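# Set the loose console's four controls safely

## Task

Leave the console with the MODE knob pulled out, CHECK switched off, PROGRAM on P1 and the lever on HOLD. The UNDER or OVER light must never turn on, not even briefly. That happens whenever MODE is out, CHECK is on and the lever is on CYCLE at the same moment while PROGRAM is anywhere other than P1. The console is free to slide, since nothing holds it to the table.

## Robot and tools

Robot: two arms, left_arm and right_arm, each ending in a sixteen-motor hand (left hand on left_arm, right hand on right_arm; the left is a mirror of the right). The console is loose, so push gently or brace it, and never let it or anything else leave the table. Safe ordering for the goal: setting PROGRAM to P1 first, or keeping the lever off CYCLE while MODE is out and CHECK is on, keeps the warning lights dark.

Frames. Scene frame: origin at table-top height midway between the nominal bases, +z up, +x out over the table, left_arm on +y. Reported hand positions (metres), quaternions (wxyz) and velocities are in each arm's own base frame (left base near y=+0.499, right near y=-0.414). Fixed cameras and the table use the scene frame. Motion offsets are along the current Hand target's own axes. Hand-point axes (right hand): +z toward the fingertips, +y out of the palm face, +x across the palm away from the thumb; on the left hand +x points toward the thumb. A mast sticks out at the wrist and can strike things.

Row layout (48 numbers, all in [-1, 1], always the full row even if one arm is idle): left dx, dy, dz, rx, ry, rz; left hand's sixteen hinge numbers; left current_limit, speed; then the same 24 for the right. The six pose numbers are an offset, not a pose: they count from that arm's Hand target at the start of the action, scaled so 1.0 = 0.6 m or 180 degrees; rx, ry, rz form one rotation vector. All six at 0 re-requests the current Hand target. Hinge order: index_mcp, index_abd, index_pip, index_dip, thumb_cmc, thumb_axl, thumb_mcp, thumb_ipl, middle_mcp, middle_abd, middle_pip, middle_dip, ring_mcp, ring_abd, ring_pip, ring_dip. Each is an absolute goal mapped linearly across the hinge's range; toward -1 bends/curls the finger. Straight values: _mcp +0.75, _abd 0.00, _pip +0.58, _dip +0.70, thumb_cmc +0.71, thumb_axl +0.68, thumb_mcp +0.23, thumb_ipl +0.17. current_limit maps -1..+1 to 0..550 mA (start +0.4); speed sets goal slew as (speed+1)/2 of 8.5 rad/s (start -0.6). Hand zeros are real goals: to hold a hand unchanged, echo its hand_goal, hand_current_limit and hand_speed.

execute_actions(actions, cameras): actions is a list of actions; each action is up to 15 rows, one per 1/30 s step, and a short action repeats its last row. Every row in an action is measured from the same start pose, but each new action starts from the updated Hand target, so repeating an offset keeps moving. Empty actions returns state plus images.

move(target, speed, blend, stop_force, zero, blocking, cameras): target is one 48-number row or up to 15 rows; every row's offsets count from the Hand targets at the move's start, not from the previous row. speed in m/s (0.002 to 3.6, default 0.25; rotation up to twice that in rad/s). blend in m rounds corners in a list. stop_force in N (3 to 120, both arms) ends a path when the wrist sensor feels that much push; omit it when backing off a contact. zero (default true) re-zeros before the move. blocking=false returns early but cannot combine with stop_force. Paths are straight, do not avoid obstacles, cap at 10 s, and the result ends with a move: line such as done, off_target, moving, held or fault, plus limits (paced = pose clipped, held = steps withheld). Avoid paths passing near an arm's own base.

wait(seconds 0 to 10): scene runs while arms hold. stop(): brakes the running move. zoom_image(camera, region [x0,y0,x1,y1] pixels, at most 504x504) on cam_head_left, cam_head_right, cam_high, cam_low, cam_left_wrist or cam_right_wrist (all 672x504). zero_wrist_force(arm): tares that wrist sensor. read_manual: licence text only. finished_scene: ends irrevocably; the goal must hold with the robot let go.

Results: Hand target (last commanded pose after clipping; next offsets start here), end_effector_position/quat/velocities, joint positions and torques, Wrist force/torque plus the peak since the last report, and per-motor hand_goal, hand_measured, hand_current_ma, hand_state (moving, goal, blocked, overload). The hand point may rest short of its target; send the remaining distance as a new offset. Orientation commands are clipped to 32 degrees from the measured one per step.

Avoid: any hit or press between the two arms; hard or fast impacts (force about 150 N or wrist torque 25.4 N m triggers a 10 s arm stop); commanding targets past firm contact; motors at 495 mA or more for 5 s (hand shutdown); long stretched or straining holds (motor overheating, brake stop). A HAND FAULT line cancels the remaining motion calls in that reply.

Each tool is called after "Request:" in YAML: its name, and indented under it one key for each argument.

## Session

Request:
execute_actions:
  actions: []

Scene clock: 0.00 s.
left_arm: end_effector_position=(+0.4573, +0.4061, +0.1500) hand_goal=(+0.754, +0.000, +0.576, +0.696, +0.714, +0.678, +0.226, +0.168, +0.754, +0.000, +0.576, +0.696, +0.754, +0.000, +0.576, +0.696) hand_measured=(+0.754, +0.000, +0.576, +0.696, +0.714, +0.678, +0.226, +0.168, +0.754, +0.000, +0.576, +0.696, +0.754, +0.000, +0.576, +0.696) hand_current_ma=(+0, +0, +0, +0, +0, +0, +0, +0, +0, +0, +0, +0, +0, +0, +0, +0) hand_state=(goal, goal, goal, goal, goal, goal, goal, goal, goal, goal, goal, goal, goal, goal, goal, goal) hand_current_limit=0.40 hand_speed=-0.60 end_effector_quat_wxyz=(-0.295, +0.348, +0.874, -0.168) | right_arm: end_effector_position=(+0.5658, +0.5398, +0.3205) hand_goal=(+0.754, +0.000, +0.576, +0.696, +0.714, +0.678, +0.226, +0.168, +0.754, +0.000, +0.576, +0.696, +0.754, +0.000, +0.576, +0.696) hand_measured=(+0.754, +0.000, +0.576, +0.696, +0.714, +0.678, +0.226, +0.168, +0.754, +0.000, +0.576, +0.696, +0.754, +0.000, +0.576, +0.696) hand_current_ma=(+0, +0, +0, +0, +0, +0, +0, +0, +0, +0, +0, +0, +0, +0, +0, +0) hand_state=(goal, goal, goal, goal, goal, goal, goal, goal, goal, goal, goal, goal, goal, goal, goal, goal) hand_current_limit=0.40 hand_speed=-0.60 end_effector_quat_wxyz=(-0.022, +0.160, +0.987, -0.017)
Joint positions: left_arm=[3.891 -2.066 -1.387 -1.855 1.946 -0.18] | right_arm=[0.54 -1.066 1.002 -1.451 -1.568 -0.71]
Joint velocities: within noise
Joint torques (N m): no reading
Wrist force (N): no reading
Wrist torque (N m): no reading
Wrist force, peak (N): no reading
Hand target: left_arm +0.4573, +0.4061, +0.1500; -0.295, +0.348, +0.874, -0.168 | right_arm +0.5658, +0.5398, +0.3205; -0.022, +0.160, +0.987, -0.017

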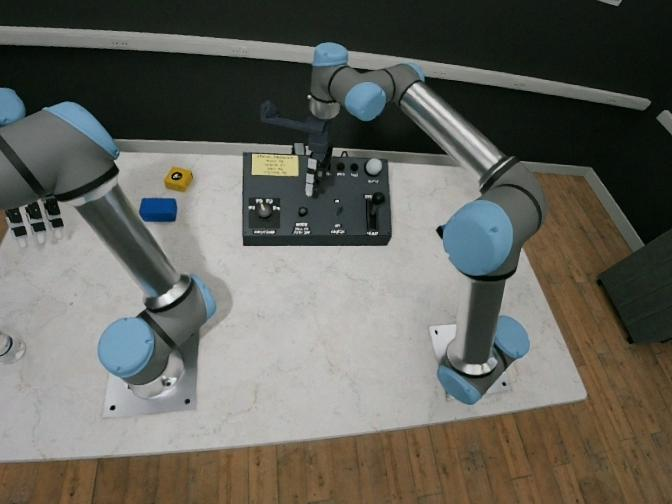

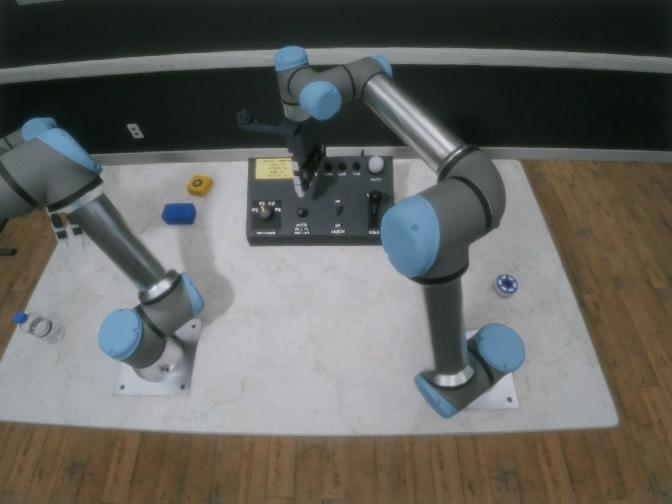

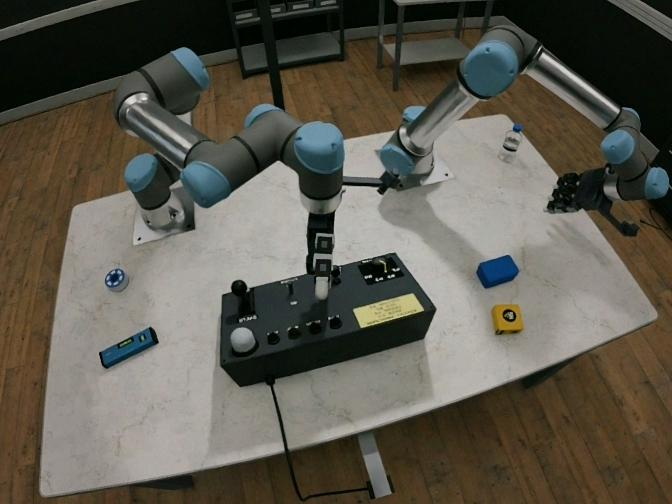

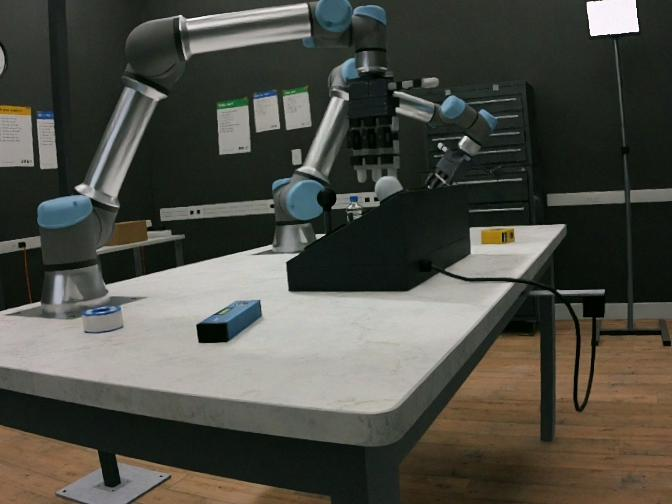

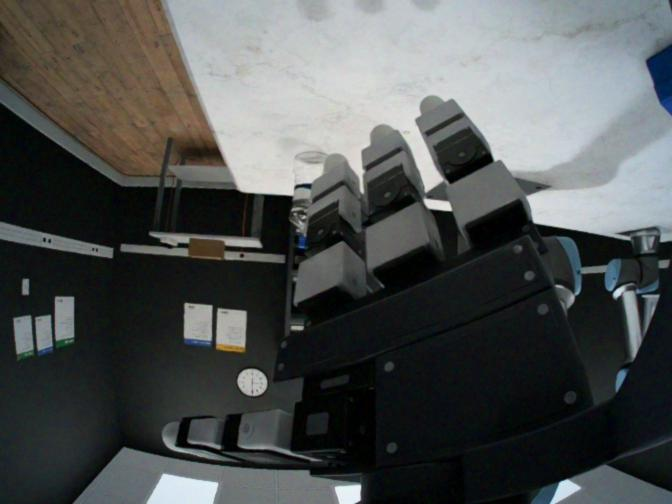

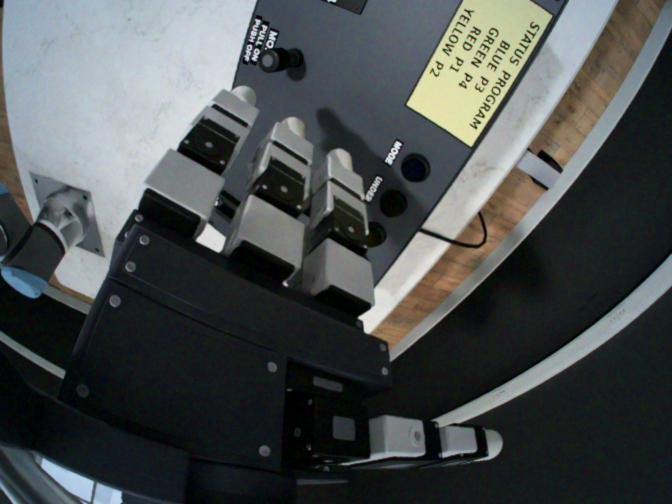

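Request:
zoom_image:
  camera: "cam_head_left"
  region: [230, 140, 400, 255]

Request:
zoom_image:
  camera: "cam_head_right"
  region: [230, 140, 410, 255]

Request:
zoom_image:
  camera: "cam_high"
  region: [210, 230, 450, 400]

Request:
zoom_image:
  camera: "cam_right_wrist"
  region: [210, 0, 590, 260]

Request:
zoom_image:
  camera: "cam_low"
  region: [260, 40, 560, 310]

Scaled by 2.965 from the camera's 672x504 image, which has a finer 960x720 frame.

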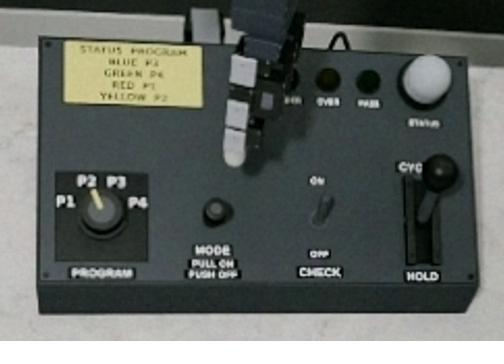

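Scaled by 2.800 from the camera's 672x504 image, which has a finer 960x720 frame.

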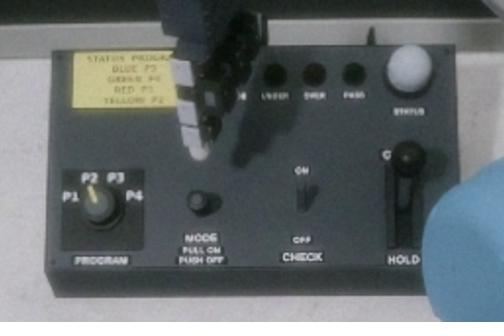

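Scaled by 2.100 from the camera's 672x504 image, which has a finer 960x720 frame.

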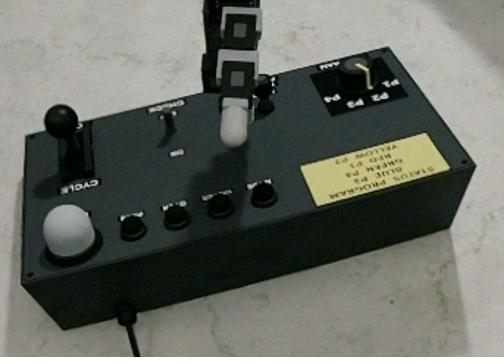

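Scaled by 1.326 from the camera's 672x504 image, which has a finer 960x720 frame.

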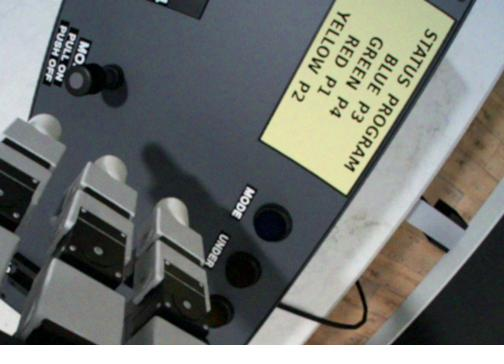

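Scaled by 1.680 from the camera's 672x504 image, which has a finer 960x720 frame.

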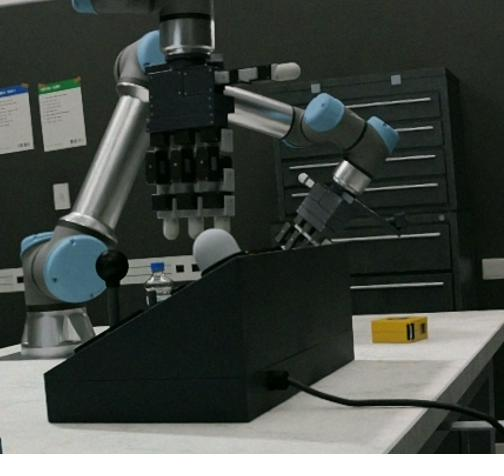

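Request:
move:
  target:
    - [0,0,0,0,0,0,0.754,0,0.576,0.696,0.714,0.678,0.226,0.168,0.754,0,0.576,0.696,0.754,0,0.576,0.696,0.4,-0.6,0,0,-0.133,0,0,0,0.754,0,0.576,0.696,0.714,0.678,0.226,0.168,0.754,0,0.576,0.696,0.754,0,0.576,0.696,0.4,-0.6]
    - [0,0,0,0,0,0,0.754,0,0.576,0.696,0.714,0.678,0.226,0.168,0.754,0,0.576,0.696,0.754,0,0.576,0.696,0.4,-0.6,0.1037,-0.436,-0.1455,0.0026,-0.0205,-0.602,0.754,0,0.576,0.696,0.714,0.678,0.226,0.168,0.754,0,0.576,0.696,0.754,0,0.576,0.696,0.4,-0.6]
  blend: 0.04
  speed: 0.3
  cameras: ["all"]

Scene clock: 271.77 s.
left_arm: end_effector_position=(+0.4573, +0.4061, +0.1500) hand_goal=(+0.754, +0.000, +0.576, +0.696, +0.714, +0.678, +0.226, +0.168, +0.754, +0.000, +0.576, +0.696, +0.754, +0.000, +0.576, +0.696) hand_measured=(+0.750, +0.000, +0.576, +0.696, +0.712, +0.678, +0.224, +0.168, +0.750, +0.000, +0.576, +0.696, +0.750, +0.000, +0.576, +0.696) hand_current_ma=(-6, +0, +1, +0, -2, -1, -2, +0, -6, +0, +1, +0, -6, +0, +1, +0) hand_state=(goal, goal, goal, goal, goal, goal, goal, goal, goal, goal, goal, goal, goal, goal, goal, goal) hand_current_limit=0.40 hand_speed=-0.60 end_effector_quat_wxyz=(-0.295, +0.348, +0.874, -0.168) | right_arm: end_effector_position=(+0.4289, +0.3137, +0.4207) hand_goal=(+0.754, +0.000, +0.576, +0.696, +0.714, +0.678, +0.226, +0.168, +0.754, +0.000, +0.576, +0.696, +0.754, +0.000, +0.576, +0.696) hand_measured=(+0.754, +0.000, +0.576, +0.696, +0.714, +0.678, +0.222, +0.168, +0.754, +0.000, +0.576, +0.696, +0.754, +0.000, +0.576, +0.696) hand_current_ma=(+0, +0, +0, +0, +0, +0, -2, +0, +0, +0, +0, +0, +0, +0, +0, +0) hand_state=(goal, goal, goal, goal, goal, goal, goal, goal, goal, goal, goal, goal, goal, goal, goal, goal) hand_current_limit=0.40 hand_speed=-0.60 end_effector_quat_wxyz=(+0.000, +0.707, -0.707, +0.000)
Joint positions: left_arm=[3.891 -2.066 -1.387 -1.855 1.946 -0.18] | right_arm=[0.288 -1.357 1.171 -1.385 -1.571 -2.854]
Joint torques (N m): left_arm=[-0.29 38.5 22.02 1.04 0.79 -0.16] | right_arm=[-9.78 -43.48 -11.81 -4.35 1.26 -2.02]
Wrist force (N): left_arm=[0.0 0.0 0.1] | right_arm=[0.3 0.4 0.4]
Wrist torque (N m): left_arm=[-0.01 0.00 0.00] | right_arm=[0.01 -0.06 0.17]
Wrist force, peak (N): left_arm=[0.2 0.1 0.6] | right_arm=[-0.2 0.0 1.8]
Hand target: left_arm +0.4573, +0.4061, +0.1500; -0.295, +0.348, +0.874, -0.168 | right_arm +0.4289, +0.3137, +0.4207; +0.000, +0.707, -0.707, +0.000
Off the commanded pose: left_arm 0.000 m, 0 deg | right_arm 0.000 m, 0 deg.
move: done; blend cut to 0.0399 m at target 1

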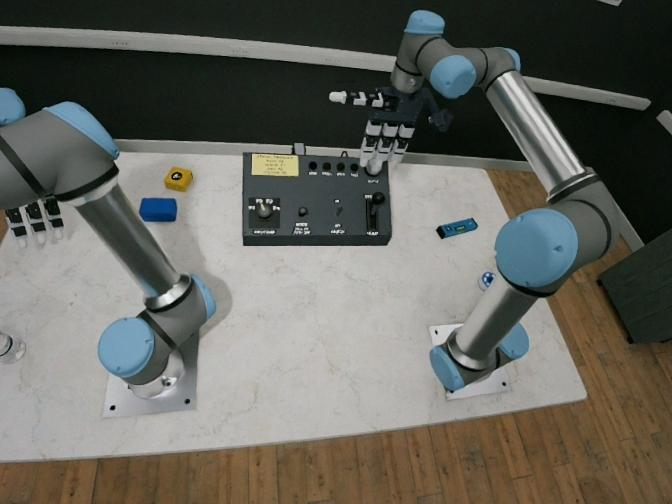

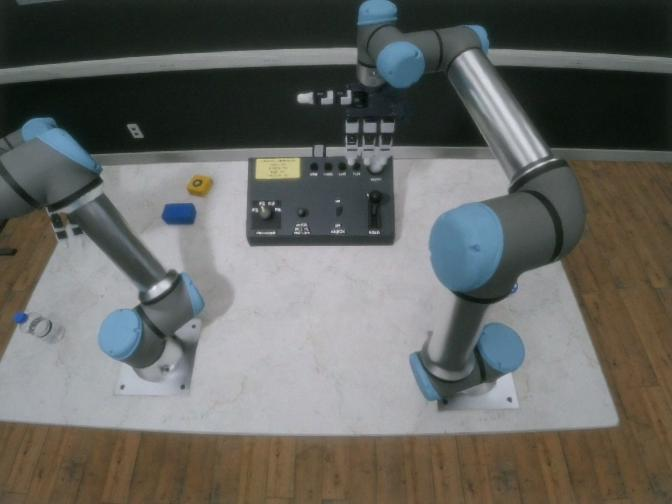

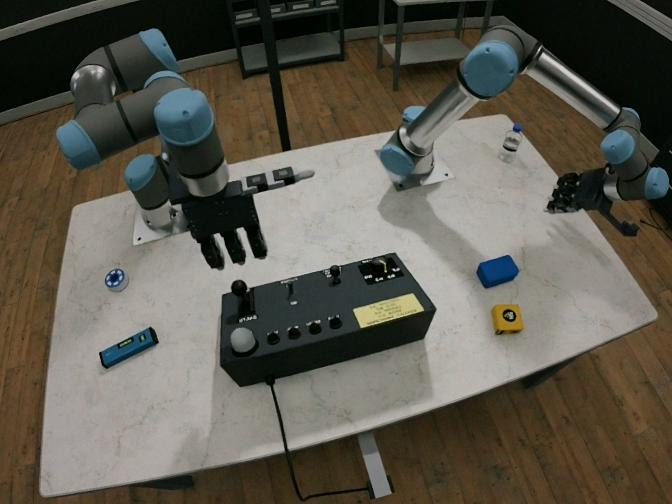

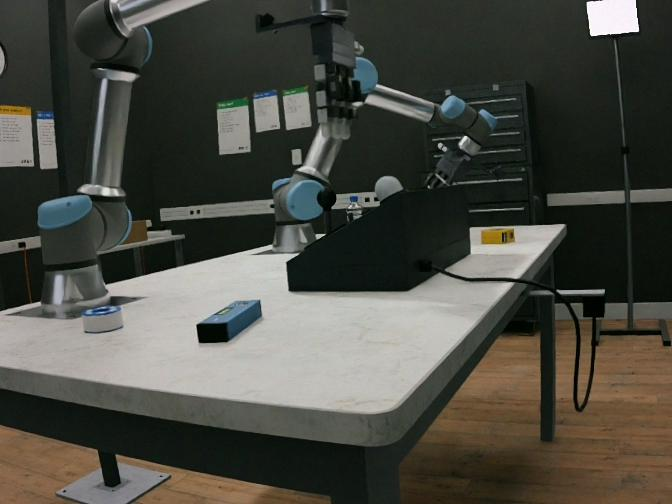

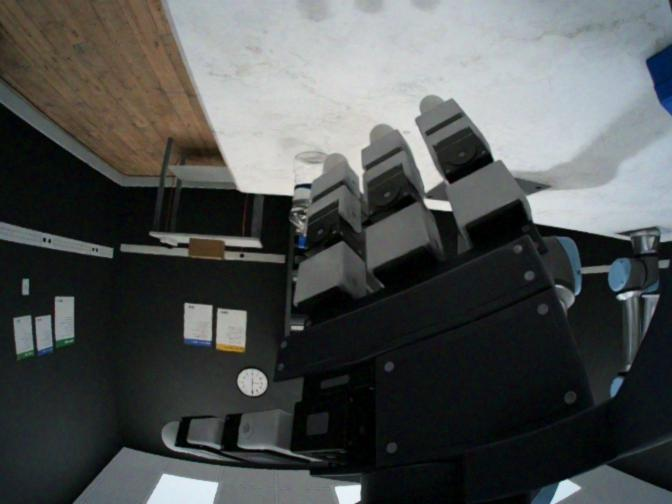

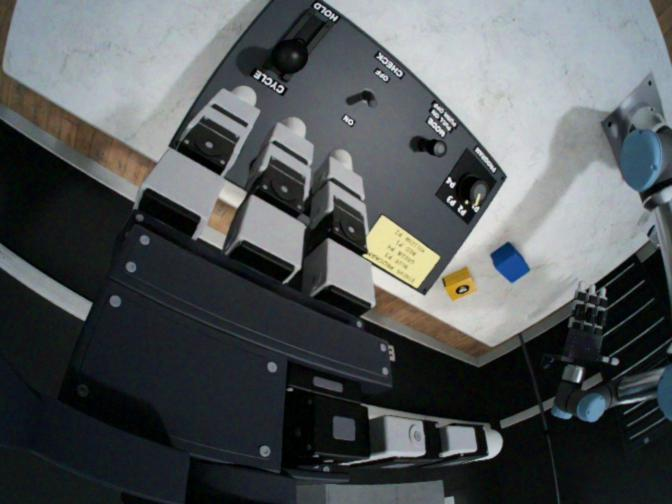

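Request:
zoom_image:
  camera: "cam_right_wrist"
  region: [230, 0, 520, 215]

Request:
zoom_image:
  camera: "cam_high"
  region: [210, 240, 440, 390]

Request:
zoom_image:
  camera: "cam_head_left"
  region: [235, 145, 400, 250]

Request:
zoom_image:
  camera: "cam_low"
  region: [280, 150, 490, 310]

Scaled by 1.738 from the camera's 672x504 image, which has a finer 960x720 frame.

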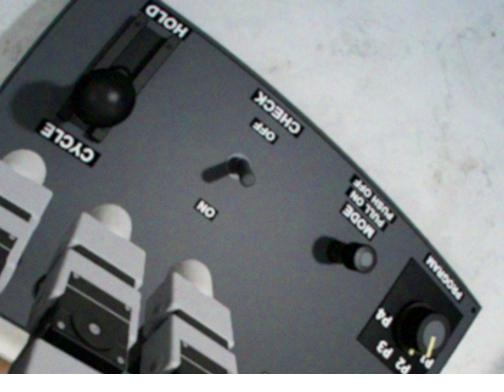

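Scaled by 2.191 from the camera's 672x504 image, which has a finer 960x720 frame.

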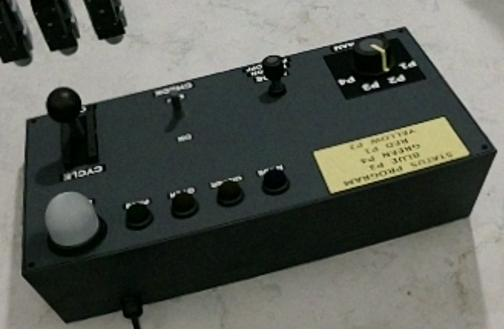

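Scaled by 3.055 from the camera's 672x504 image, which has a finer 960x720 frame.

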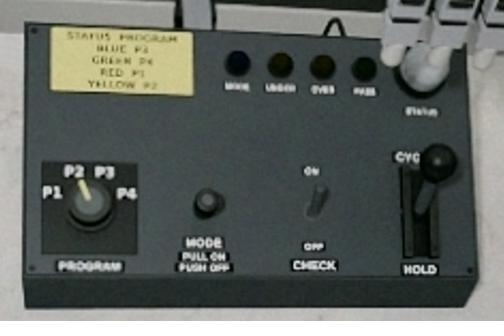

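Scaled by 2.400 from the camera's 672x504 image, which has a finer 960x720 frame.

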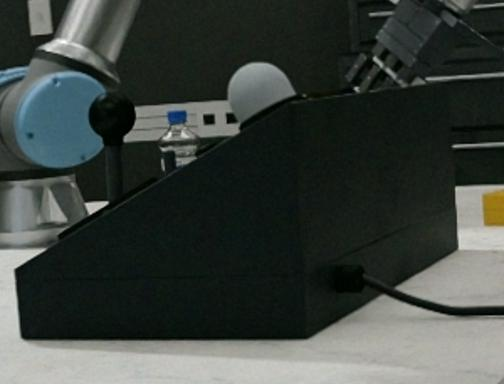

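Request:
zoom_image:
  camera: "cam_right_wrist"
  region: [220, 75, 360, 180]

Request:
zoom_image:
  camera: "cam_right_wrist"
  region: [260, 0, 400, 105]

Request:
zoom_image:
  camera: "cam_right_wrist"
  region: [390, 100, 530, 205]

Scaled by 3.600 from the camera's 672x504 image, which has a finer 960x720 frame.

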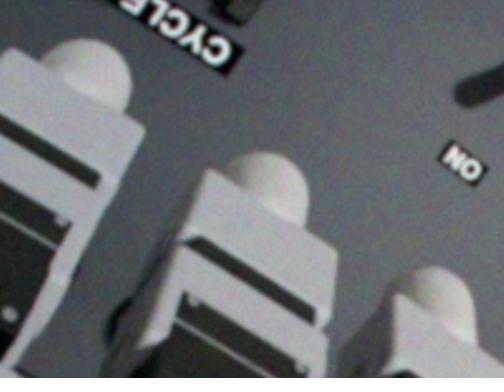

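Scaled by 3.600 from the camera's 672x504 image, which has a finer 960x720 frame.

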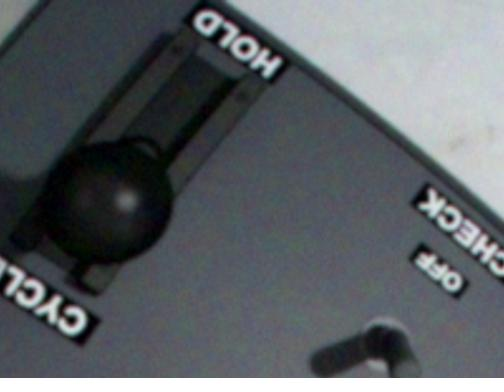

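Scaled by 3.600 from the camera's 672x504 image, which has a finer 960x720 frame.

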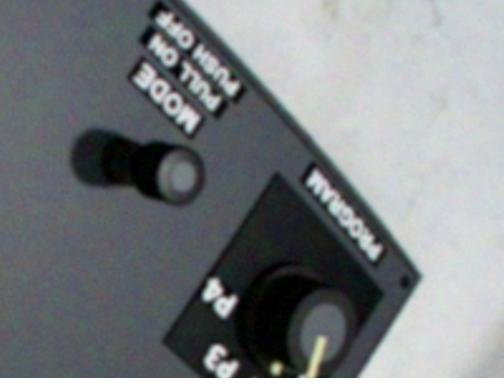

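Request:
move:
  target: [0,0,0,0,0,0,0.754,0,0.576,0.696,0.714,0.678,0.226,0.168,0.754,0,0.576,0.696,0.754,0,0.576,0.696,0.4,-0.6,0.0595,0.0972,0.2063,0.1778,0,0,0.754,0,0.576,0.696,0.714,0.678,0.226,0.168,0.754,0,0.576,0.696,0.754,0,0.576,0.696,0.9,-0.6]
  speed: 0.2
  cameras: ["cam_right_wrist", "cam_head_left", "cam_low", "cam_high"]

Scene clock: 458.37 s.
left_arm: end_effector_position=(+0.4573, +0.4061, +0.1500) hand_goal=(+0.754, +0.000, +0.576, +0.696, +0.714, +0.678, +0.226, +0.168, +0.754, +0.000, +0.576, +0.696, +0.754, +0.000, +0.576, +0.696) hand_measured=(+0.750, +0.000, +0.576, +0.696, +0.712, +0.678, +0.224, +0.168, +0.750, +0.000, +0.576, +0.696, +0.750, +0.000, +0.576, +0.696) hand_current_ma=(-6, +0, +1, +0, -2, -1, -2, +0, -6, +0, +1, +0, -6, +0, +1, +0) hand_state=(goal, goal, goal, goal, goal, goal, goal, goal, goal, goal, goal, goal, goal, goal, goal, goal) hand_current_limit=0.40 hand_speed=-0.60 end_effector_quat_wxyz=(-0.295, +0.348, +0.874, -0.168) | right_arm: end_effector_position=(+0.3706, +0.2780, +0.2969) hand_goal=(+0.754, +0.000, +0.576, +0.696, +0.714, +0.678, +0.226, +0.168, +0.754, +0.000, +0.576, +0.696, +0.754, +0.000, +0.576, +0.696) hand_measured=(+0.750, +0.000, +0.576, +0.696, +0.712, +0.678, +0.222, +0.168, +0.750, +0.000, +0.576, +0.696, +0.750, +0.000, +0.576, +0.696) hand_current_ma=(-2, +0, +0, +0, -1, +0, -2, +0, -2, +0, +0, +0, -2, +0, +0, +0) hand_state=(goal, goal, goal, goal, goal, goal, goal, goal, goal, goal, goal, goal, goal, goal, goal, goal) hand_current_limit=0.90 hand_speed=-0.60 end_effector_quat_wxyz=(-0.195, +0.680, -0.680, +0.195)
Joint positions: left_arm=[3.891 -2.066 -1.387 -1.855 1.946 -0.18] | right_arm=[0.341 -1.757 2 -2.345 -1.748 -2.85]
Joint torques (N m): left_arm=[-1.13 41.34 22.19 1.28 0.69 -0.18] | right_arm=[8.96 -24.9 -12.58 -4.89 -1.45 -2.11]
Wrist force (N): left_arm=[0.0 0.2 0.2] | right_arm=[0.7 -1.8 1.6]
Wrist torque (N m): left_arm=[0.00 0.00 0.00] | right_arm=[-0.12 -0.21 0.13]
Wrist force, peak (N): left_arm=[-0.1 0.3 0.5] | right_arm=[0.8 -1.7 1.7]
Hand target: left_arm +0.4573, +0.4061, +0.1500; -0.295, +0.348, +0.874, -0.168 | right_arm +0.3706, +0.2780, +0.2969; -0.195, +0.680, -0.680, +0.195
Off the commanded pose: left_arm 0.000 m, 0 deg | right_arm 0.000 m, 0 deg.
move: done
Images, in order (width x height): cam_head_left 672x504, cam_high 672x504, cam_low 672x504, cam_right_wrist 672x504.

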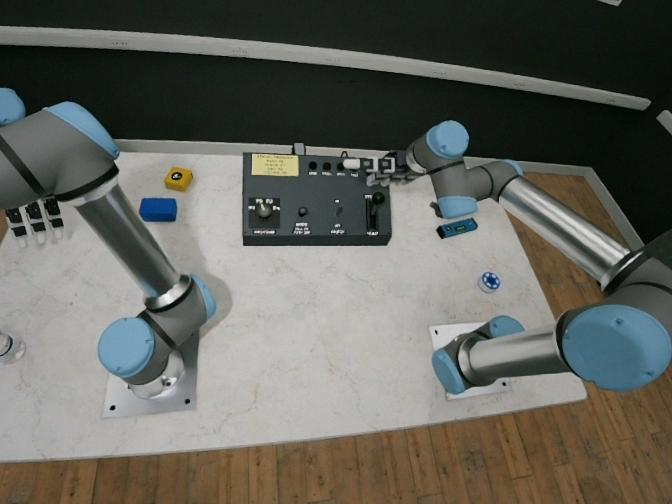

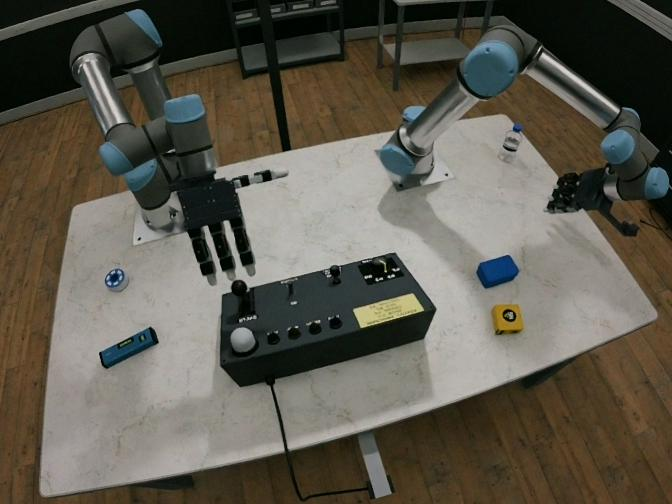

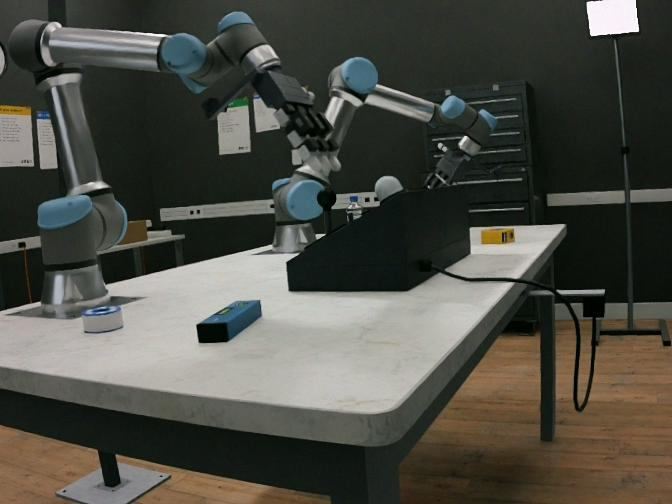

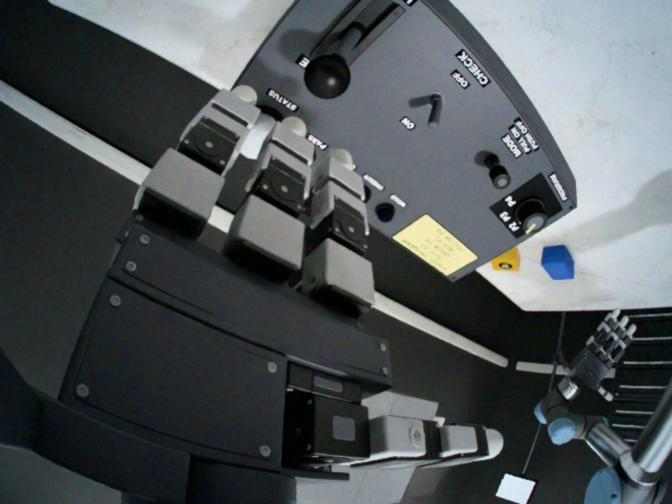

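Request:
zoom_image:
  camera: "cam_right_wrist"
  region: [215, 0, 455, 180]

Request:
zoom_image:
  camera: "cam_head_left"
  region: [320, 140, 410, 250]

Request:
zoom_image:
  camera: "cam_high"
  region: [170, 220, 310, 390]

Request:
zoom_image:
  camera: "cam_low"
  region: [260, 60, 480, 300]

Request:
zoom_image:
  camera: "cam_right_wrist"
  region: [390, 40, 590, 260]

Scaled by 2.100 from the camera's 672x504 image, which has a finer 960x720 frame.

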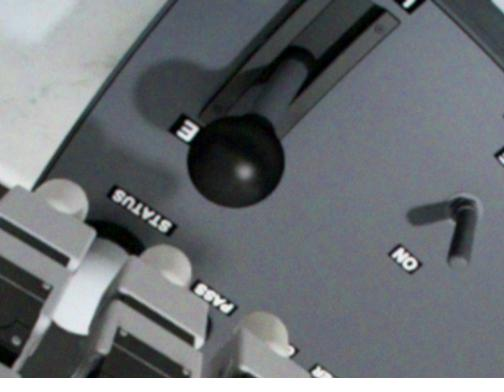

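Scaled by 4.582 from the camera's 672x504 image, which has a finer 960x720 frame.

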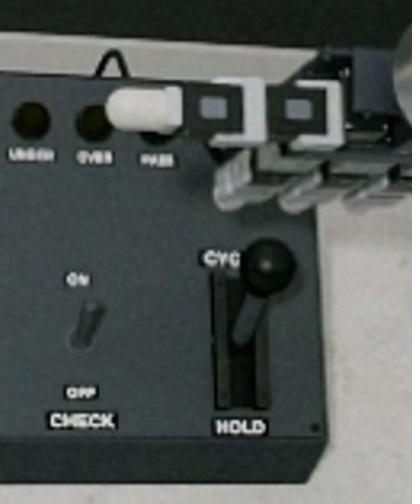

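Scaled by 2.965 from the camera's 672x504 image, which has a finer 960x720 frame.

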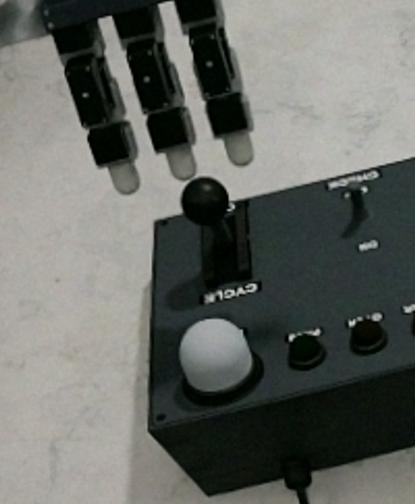

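Scaled by 2.100 from the camera's 672x504 image, which has a finer 960x720 frame.

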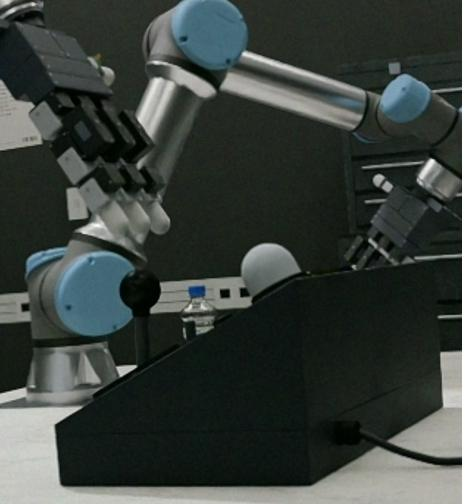

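Scaled by 2.291 from the camera's 672x504 image, which has a finer 960x720 frame.

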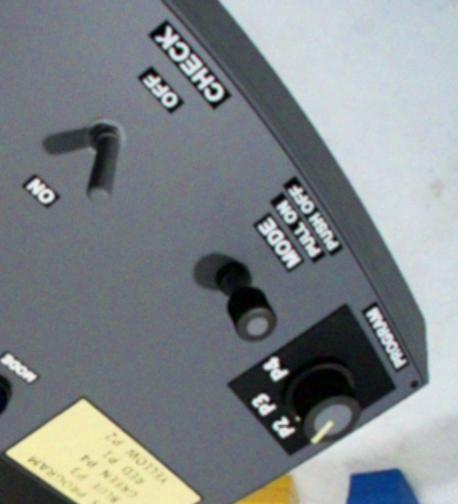

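Request:
move:
  target:
    - [0,0,0,0,0,0,0.754,0,0.576,0.696,0.714,0.678,0.226,0.168,0.754,0,0.576,0.696,0.754,0,0.576,0.696,0.4,-0.6,0,-0.0133,0.0,0,0,0,0.754,0,0.576,0.696,0.714,0.678,0.226,0.168,0.754,0,0.576,0.696,0.754,0,0.576,0.696,0.75,-0.6]
    - [0,0,0,0,0,0,0.754,0,0.576,0.696,0.714,0.678,0.226,0.168,0.754,0,0.576,0.696,0.754,0,0.576,0.696,0.4,-0.6,0,-0.0133,0.1333,0,0,0,0.754,0,0.576,0.696,0.714,0.678,0.226,0.168,0.754,0,0.576,0.696,0.754,0,0.576,0.696,0.75,-0.6]
  speed: 0.12
  blend: 0.003
  cameras: ["cam_right_wrist", "cam_low", "cam_high", "cam_head_left"]

Request:
zoom_image:
  camera: "cam_right_wrist"
  region: [205, 0, 445, 180]

Request:
zoom_image:
  camera: "cam_low"
  region: [280, 100, 460, 260]

Request:
zoom_image:
  camera: "cam_high"
  region: [170, 220, 310, 390]

Scene clock: 496.80 s.
left_arm: end_effector_position=(+0.4573, +0.4061, +0.1500) hand_goal=(+0.754, +0.000, +0.576, +0.696, +0.714, +0.678, +0.226, +0.168, +0.754, +0.000, +0.576, +0.696, +0.754, +0.000, +0.576, +0.696) hand_measured=(+0.750, +0.000, +0.576, +0.696, +0.712, +0.678, +0.224, +0.168, +0.750, +0.000, +0.576, +0.696, +0.750, +0.000, +0.576, +0.696) hand_current_ma=(-6, +0, +1, +0, -2, -1, -2, +0, -6, +0, +1, +0, -6, +0, +1, +0) hand_state=(goal, goal, goal, goal, goal, goal, goal, goal, goal, goal, goal, goal, goal, goal, goal, goal) hand_current_limit=0.40 hand_speed=-0.60 end_effector_quat_wxyz=(-0.295, +0.348, +0.874, -0.168) | right_arm: end_effector_position=(+0.4197, +0.2780, +0.2333) hand_goal=(+0.754, +0.000, +0.576, +0.696, +0.714, +0.678, +0.226, +0.168, +0.754, +0.000, +0.576, +0.696, +0.754, +0.000, +0.576, +0.696) hand_measured=(+0.750, +0.000, +0.576, +0.696, +0.712, +0.678, +0.222, +0.168, +0.750, +0.000, +0.576, +0.696, +0.750, +0.000, +0.576, +0.696) hand_current_ma=(-2, +0, +0, +0, -1, +0, -2, +0, -2, +0, +0, +0, -3, +0, +0, +0) hand_state=(goal, goal, goal, goal, goal, goal, goal, goal, goal, goal, goal, goal, goal, goal, goal, goal) hand_current_limit=0.75 hand_speed=-0.60 end_effector_quat_wxyz=(-0.195, +0.680, -0.680, +0.195)
Joint positions: left_arm=[3.891 -2.066 -1.387 -1.855 1.946 -0.18] | right_arm=[0.303 -1.599 2.034 -2.544 -1.729 -2.883]
Joint torques (N m): left_arm=[-0.96 39.62 23.04 1.19 0.87 0.05] | right_arm=[-9.09 -14.73 -10.57 -4.8 0.81 -2.18]
Wrist force (N): left_arm=[0.1 0.2 0.0] | right_arm=[0.1 -1.7 1.2]
Wrist torque (N m): left_arm=[0.02 -0.01 0.01] | right_arm=[-0.07 -0.18 0.10]
Wrist force, peak (N): left_arm=[0.2 -0.4 0.2] | right_arm=[0.8 -2.0 1.9]
Hand target: left_arm +0.4573, +0.4061, +0.1500; -0.295, +0.348, +0.874, -0.168 | right_arm +0.4197, +0.2780, +0.2333; -0.195, +0.680, -0.680, +0.195
Off the commanded pose: left_arm 0.000 m, 0 deg | right_arm 0.000 m, 0 deg.
move: done
Images, in order (width x height): cam_head_left 672x504, cam_high 672x504, cam_low 672x504, cam_right_wrist 672x504.

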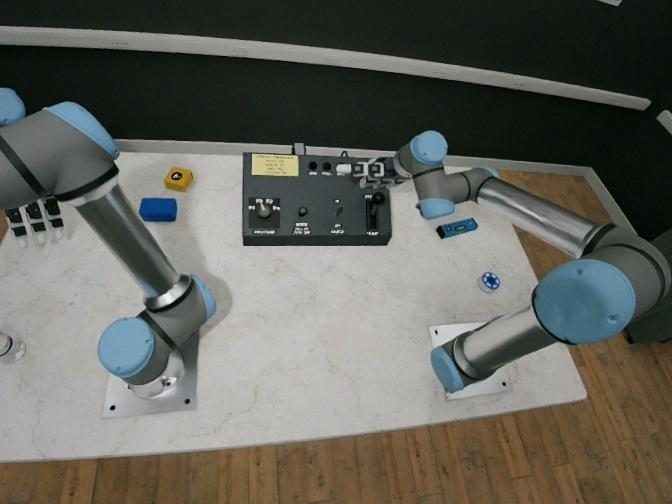

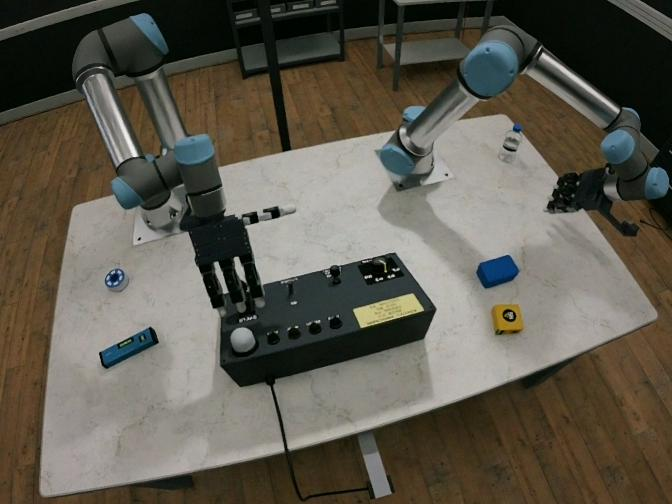

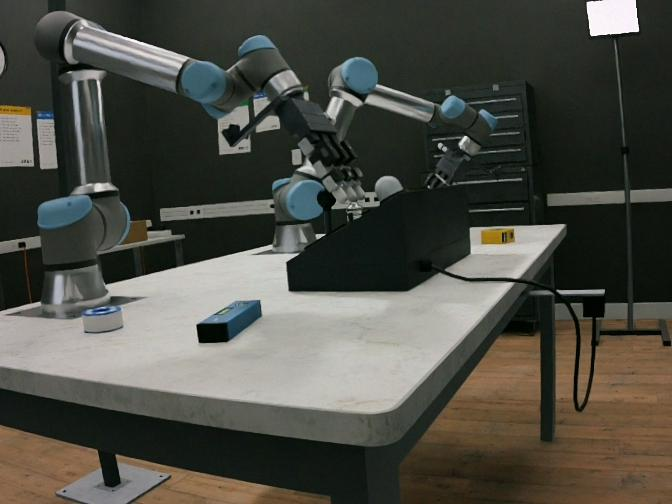

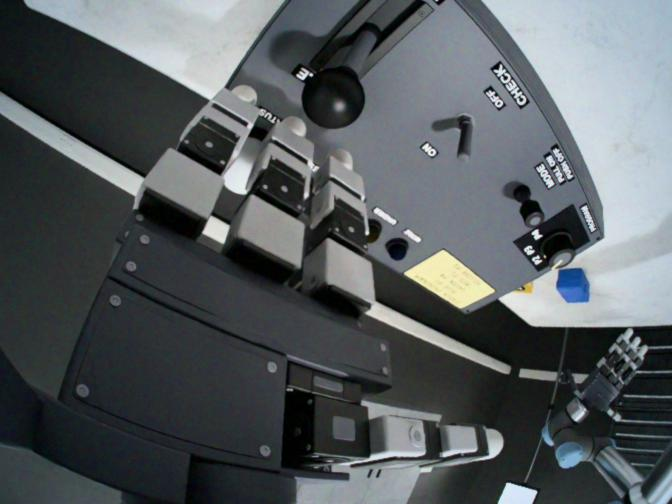

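Scaled by 2.100 from the camera's 672x504 image, which has a finer 960x720 frame.

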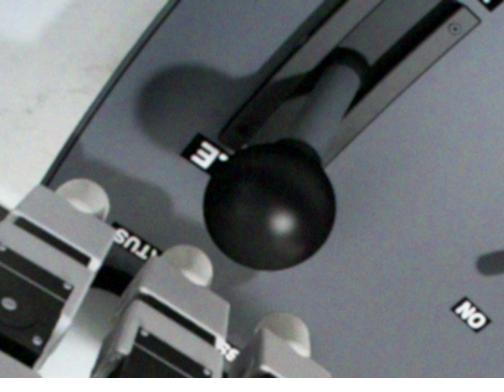

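Scaled by 2.800 from the camera's 672x504 image, which has a finer 960x720 frame.

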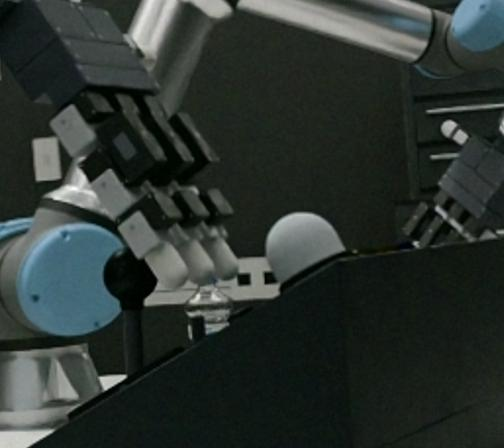

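Scaled by 2.965 from the camera's 672x504 image, which has a finer 960x720 frame.

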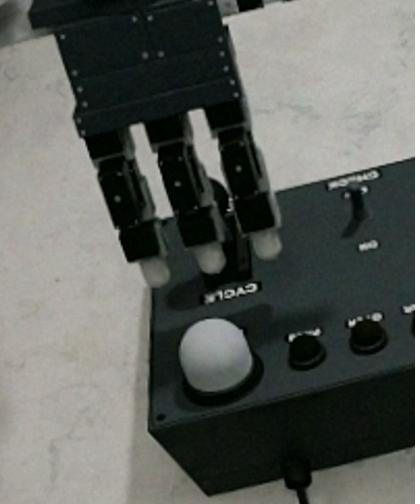

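Request:
move:
  target: [0,0,0,0,0,0,0.754,0,0.576,0.696,0.714,0.678,0.226,0.168,0.754,0,0.576,0.696,0.754,0,0.576,0.696,0.4,-0.6,0,0.2033,0,0,0,0,0.754,0,0.576,0.696,0.714,0.678,0.226,0.168,0.754,0,0.576,0.696,0.754,0,0.576,0.696,0.75,-0.6]
  speed: 0.08
  stop_force: 20
  cameras: ["cam_right_wrist", "cam_low", "cam_high", "cam_head_left"]

Request:
zoom_image:
  camera: "cam_right_wrist"
  region: [205, 0, 445, 180]

Request:
zoom_image:
  camera: "cam_high"
  region: [170, 220, 310, 390]

Request:
zoom_image:
  camera: "cam_head_left"
  region: [235, 145, 400, 250]

Scene clock: 512.70 s.
left_arm: end_effector_position=(+0.4573, +0.4061, +0.1500) hand_goal=(+0.754, +0.000, +0.576, +0.696, +0.714, +0.678, +0.226, +0.168, +0.754, +0.000, +0.576, +0.696, +0.754, +0.000, +0.576, +0.696) hand_measured=(+0.750, +0.000, +0.576, +0.696, +0.712, +0.678, +0.224, +0.168, +0.750, +0.000, +0.576, +0.696, +0.750, +0.000, +0.576, +0.696) hand_current_ma=(-6, +0, +1, +0, -2, -1, -2, +0, -6, +0, +1, +0, -6, +0, +1, +0) hand_state=(goal, goal, goal, goal, goal, goal, goal, goal, goal, goal, goal, goal, goal, goal, goal, goal) hand_current_limit=0.40 hand_speed=-0.60 end_effector_quat_wxyz=(-0.295, +0.348, +0.874, -0.168) | right_arm: end_effector_position=(+0.3718, +0.2780, +0.2032) hand_goal=(+0.754, +0.000, +0.576, +0.696, +0.714, +0.678, +0.226, +0.168, +0.754, +0.000, +0.576, +0.696, +0.754, +0.000, +0.576, +0.696) hand_measured=(+0.750, +0.000, +0.576, +0.696, +0.710, +0.678, +0.222, +0.168, +0.990, +0.000, +0.674, +0.692, +0.748, +0.000, +0.576, +0.696) hand_current_ma=(-3, +0, +0, +0, -2, +0, -2, +0, +481, +0, +252, -2, -4, +0, +0, +0) hand_state=(goal, goal, goal, goal, goal, goal, goal, goal, blocked, goal, blocked, goal, goal, goal, goal, goal) hand_current_limit=0.75 hand_speed=-0.60 end_effector_quat_wxyz=(-0.195, +0.680, -0.680, +0.195)
Joint positions: left_arm=[3.891 -2.066 -1.387 -1.855 1.946 -0.18] | right_arm=[0.34 -1.661 2.177 -2.619 -1.748 -2.851]
Joint torques (N m): left_arm=[-1.83 39.56 21.31 1.26 0.81 -0.16] | right_arm=[-8.64 -5.38 -33.47 1.49 1.7 -2.11]
Wrist force (N): left_arm=[0.0 0.2 0.4] | right_arm=[0.1 -9.8 -2.6]
Wrist torque (N m): left_arm=[-0.01 0.00 0.01] | right_arm=[0.58 -0.07 -0.08]
Wrist force, peak (N): left_arm=[0.0 -0.1 0.5] | right_arm=[0.8 -23.9 -14.8]
Hand target: left_arm +0.4573, +0.4061, +0.1500; -0.295, +0.348, +0.874, -0.168 | right_arm +0.3718, +0.2780, +0.2032; -0.195, +0.680, -0.680, +0.195 (not the last commanded pose)
Off the commanded pose: left_arm 0.000 m, 0 deg | right_arm 0.065 m, 0 deg.
move: contact (right_arm)
Images, in order (width x height): cam_head_left 672x504, cam_high 672x504, cam_low 672x504, cam_right_wrist 672x504.

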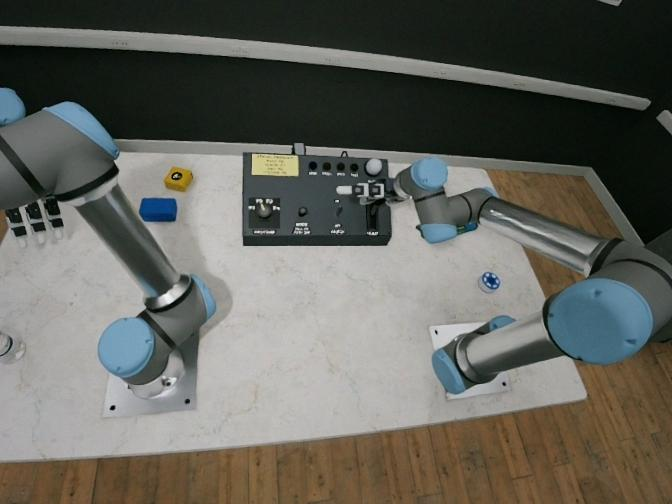

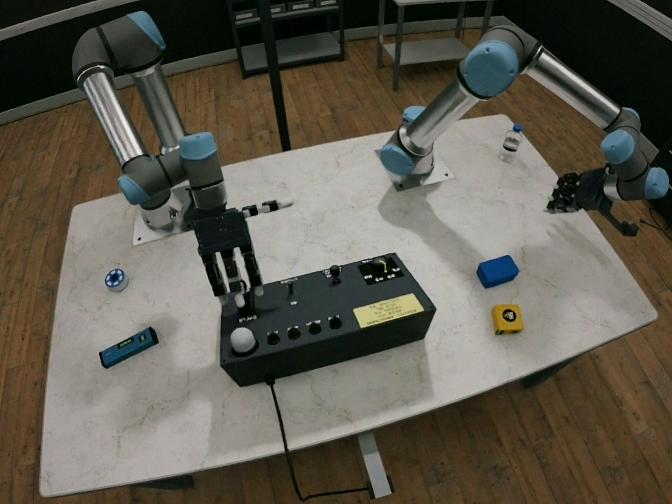

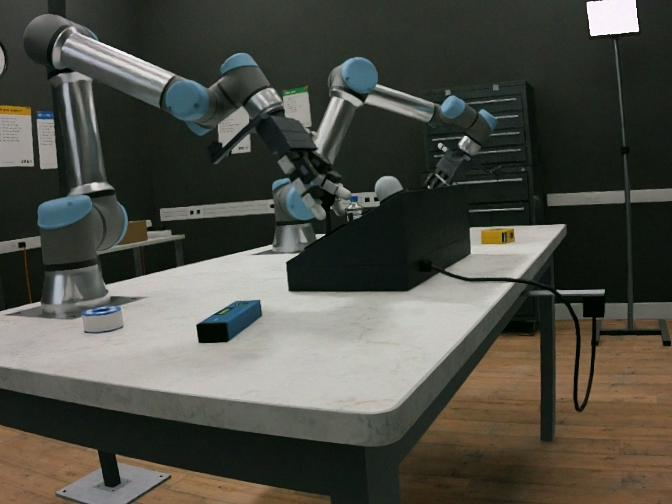

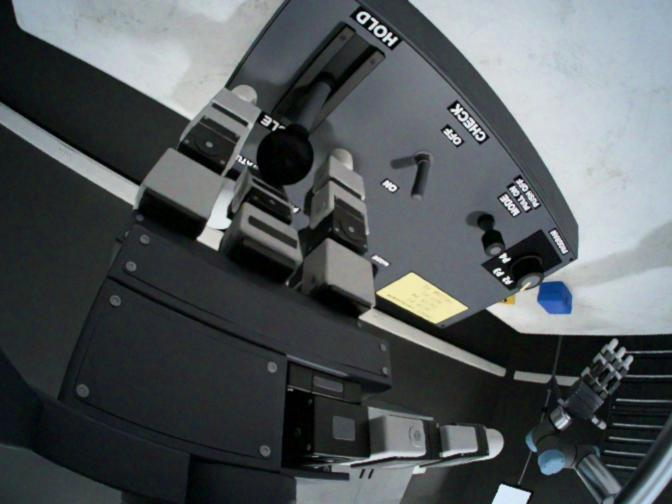

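Scaled by 2.100 from the camera's 672x504 image, which has a finer 960x720 frame.

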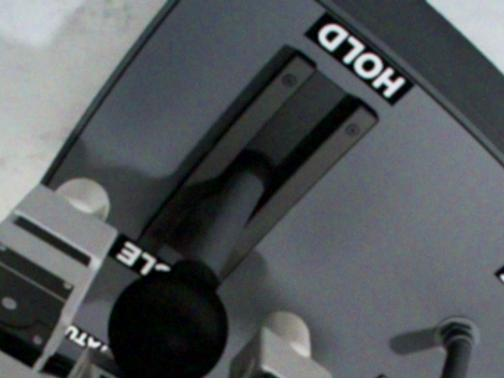

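Scaled by 2.965 from the camera's 672x504 image, which has a finer 960x720 frame.

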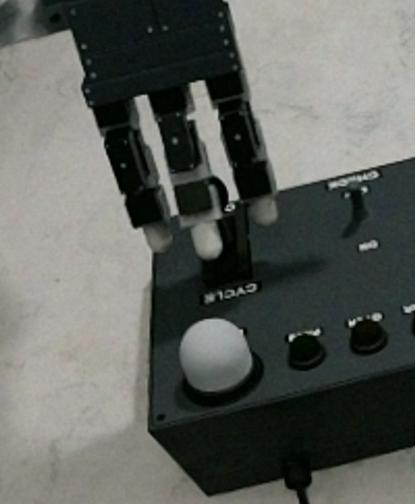

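Scaled by 3.055 from the camera's 672x504 image, which has a finer 960x720 frame.

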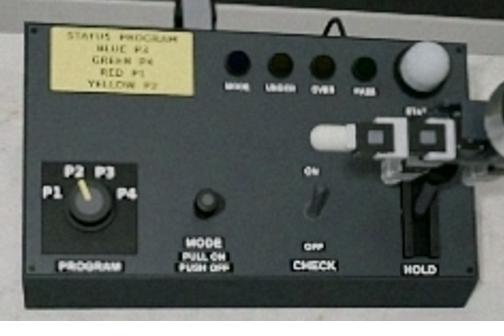

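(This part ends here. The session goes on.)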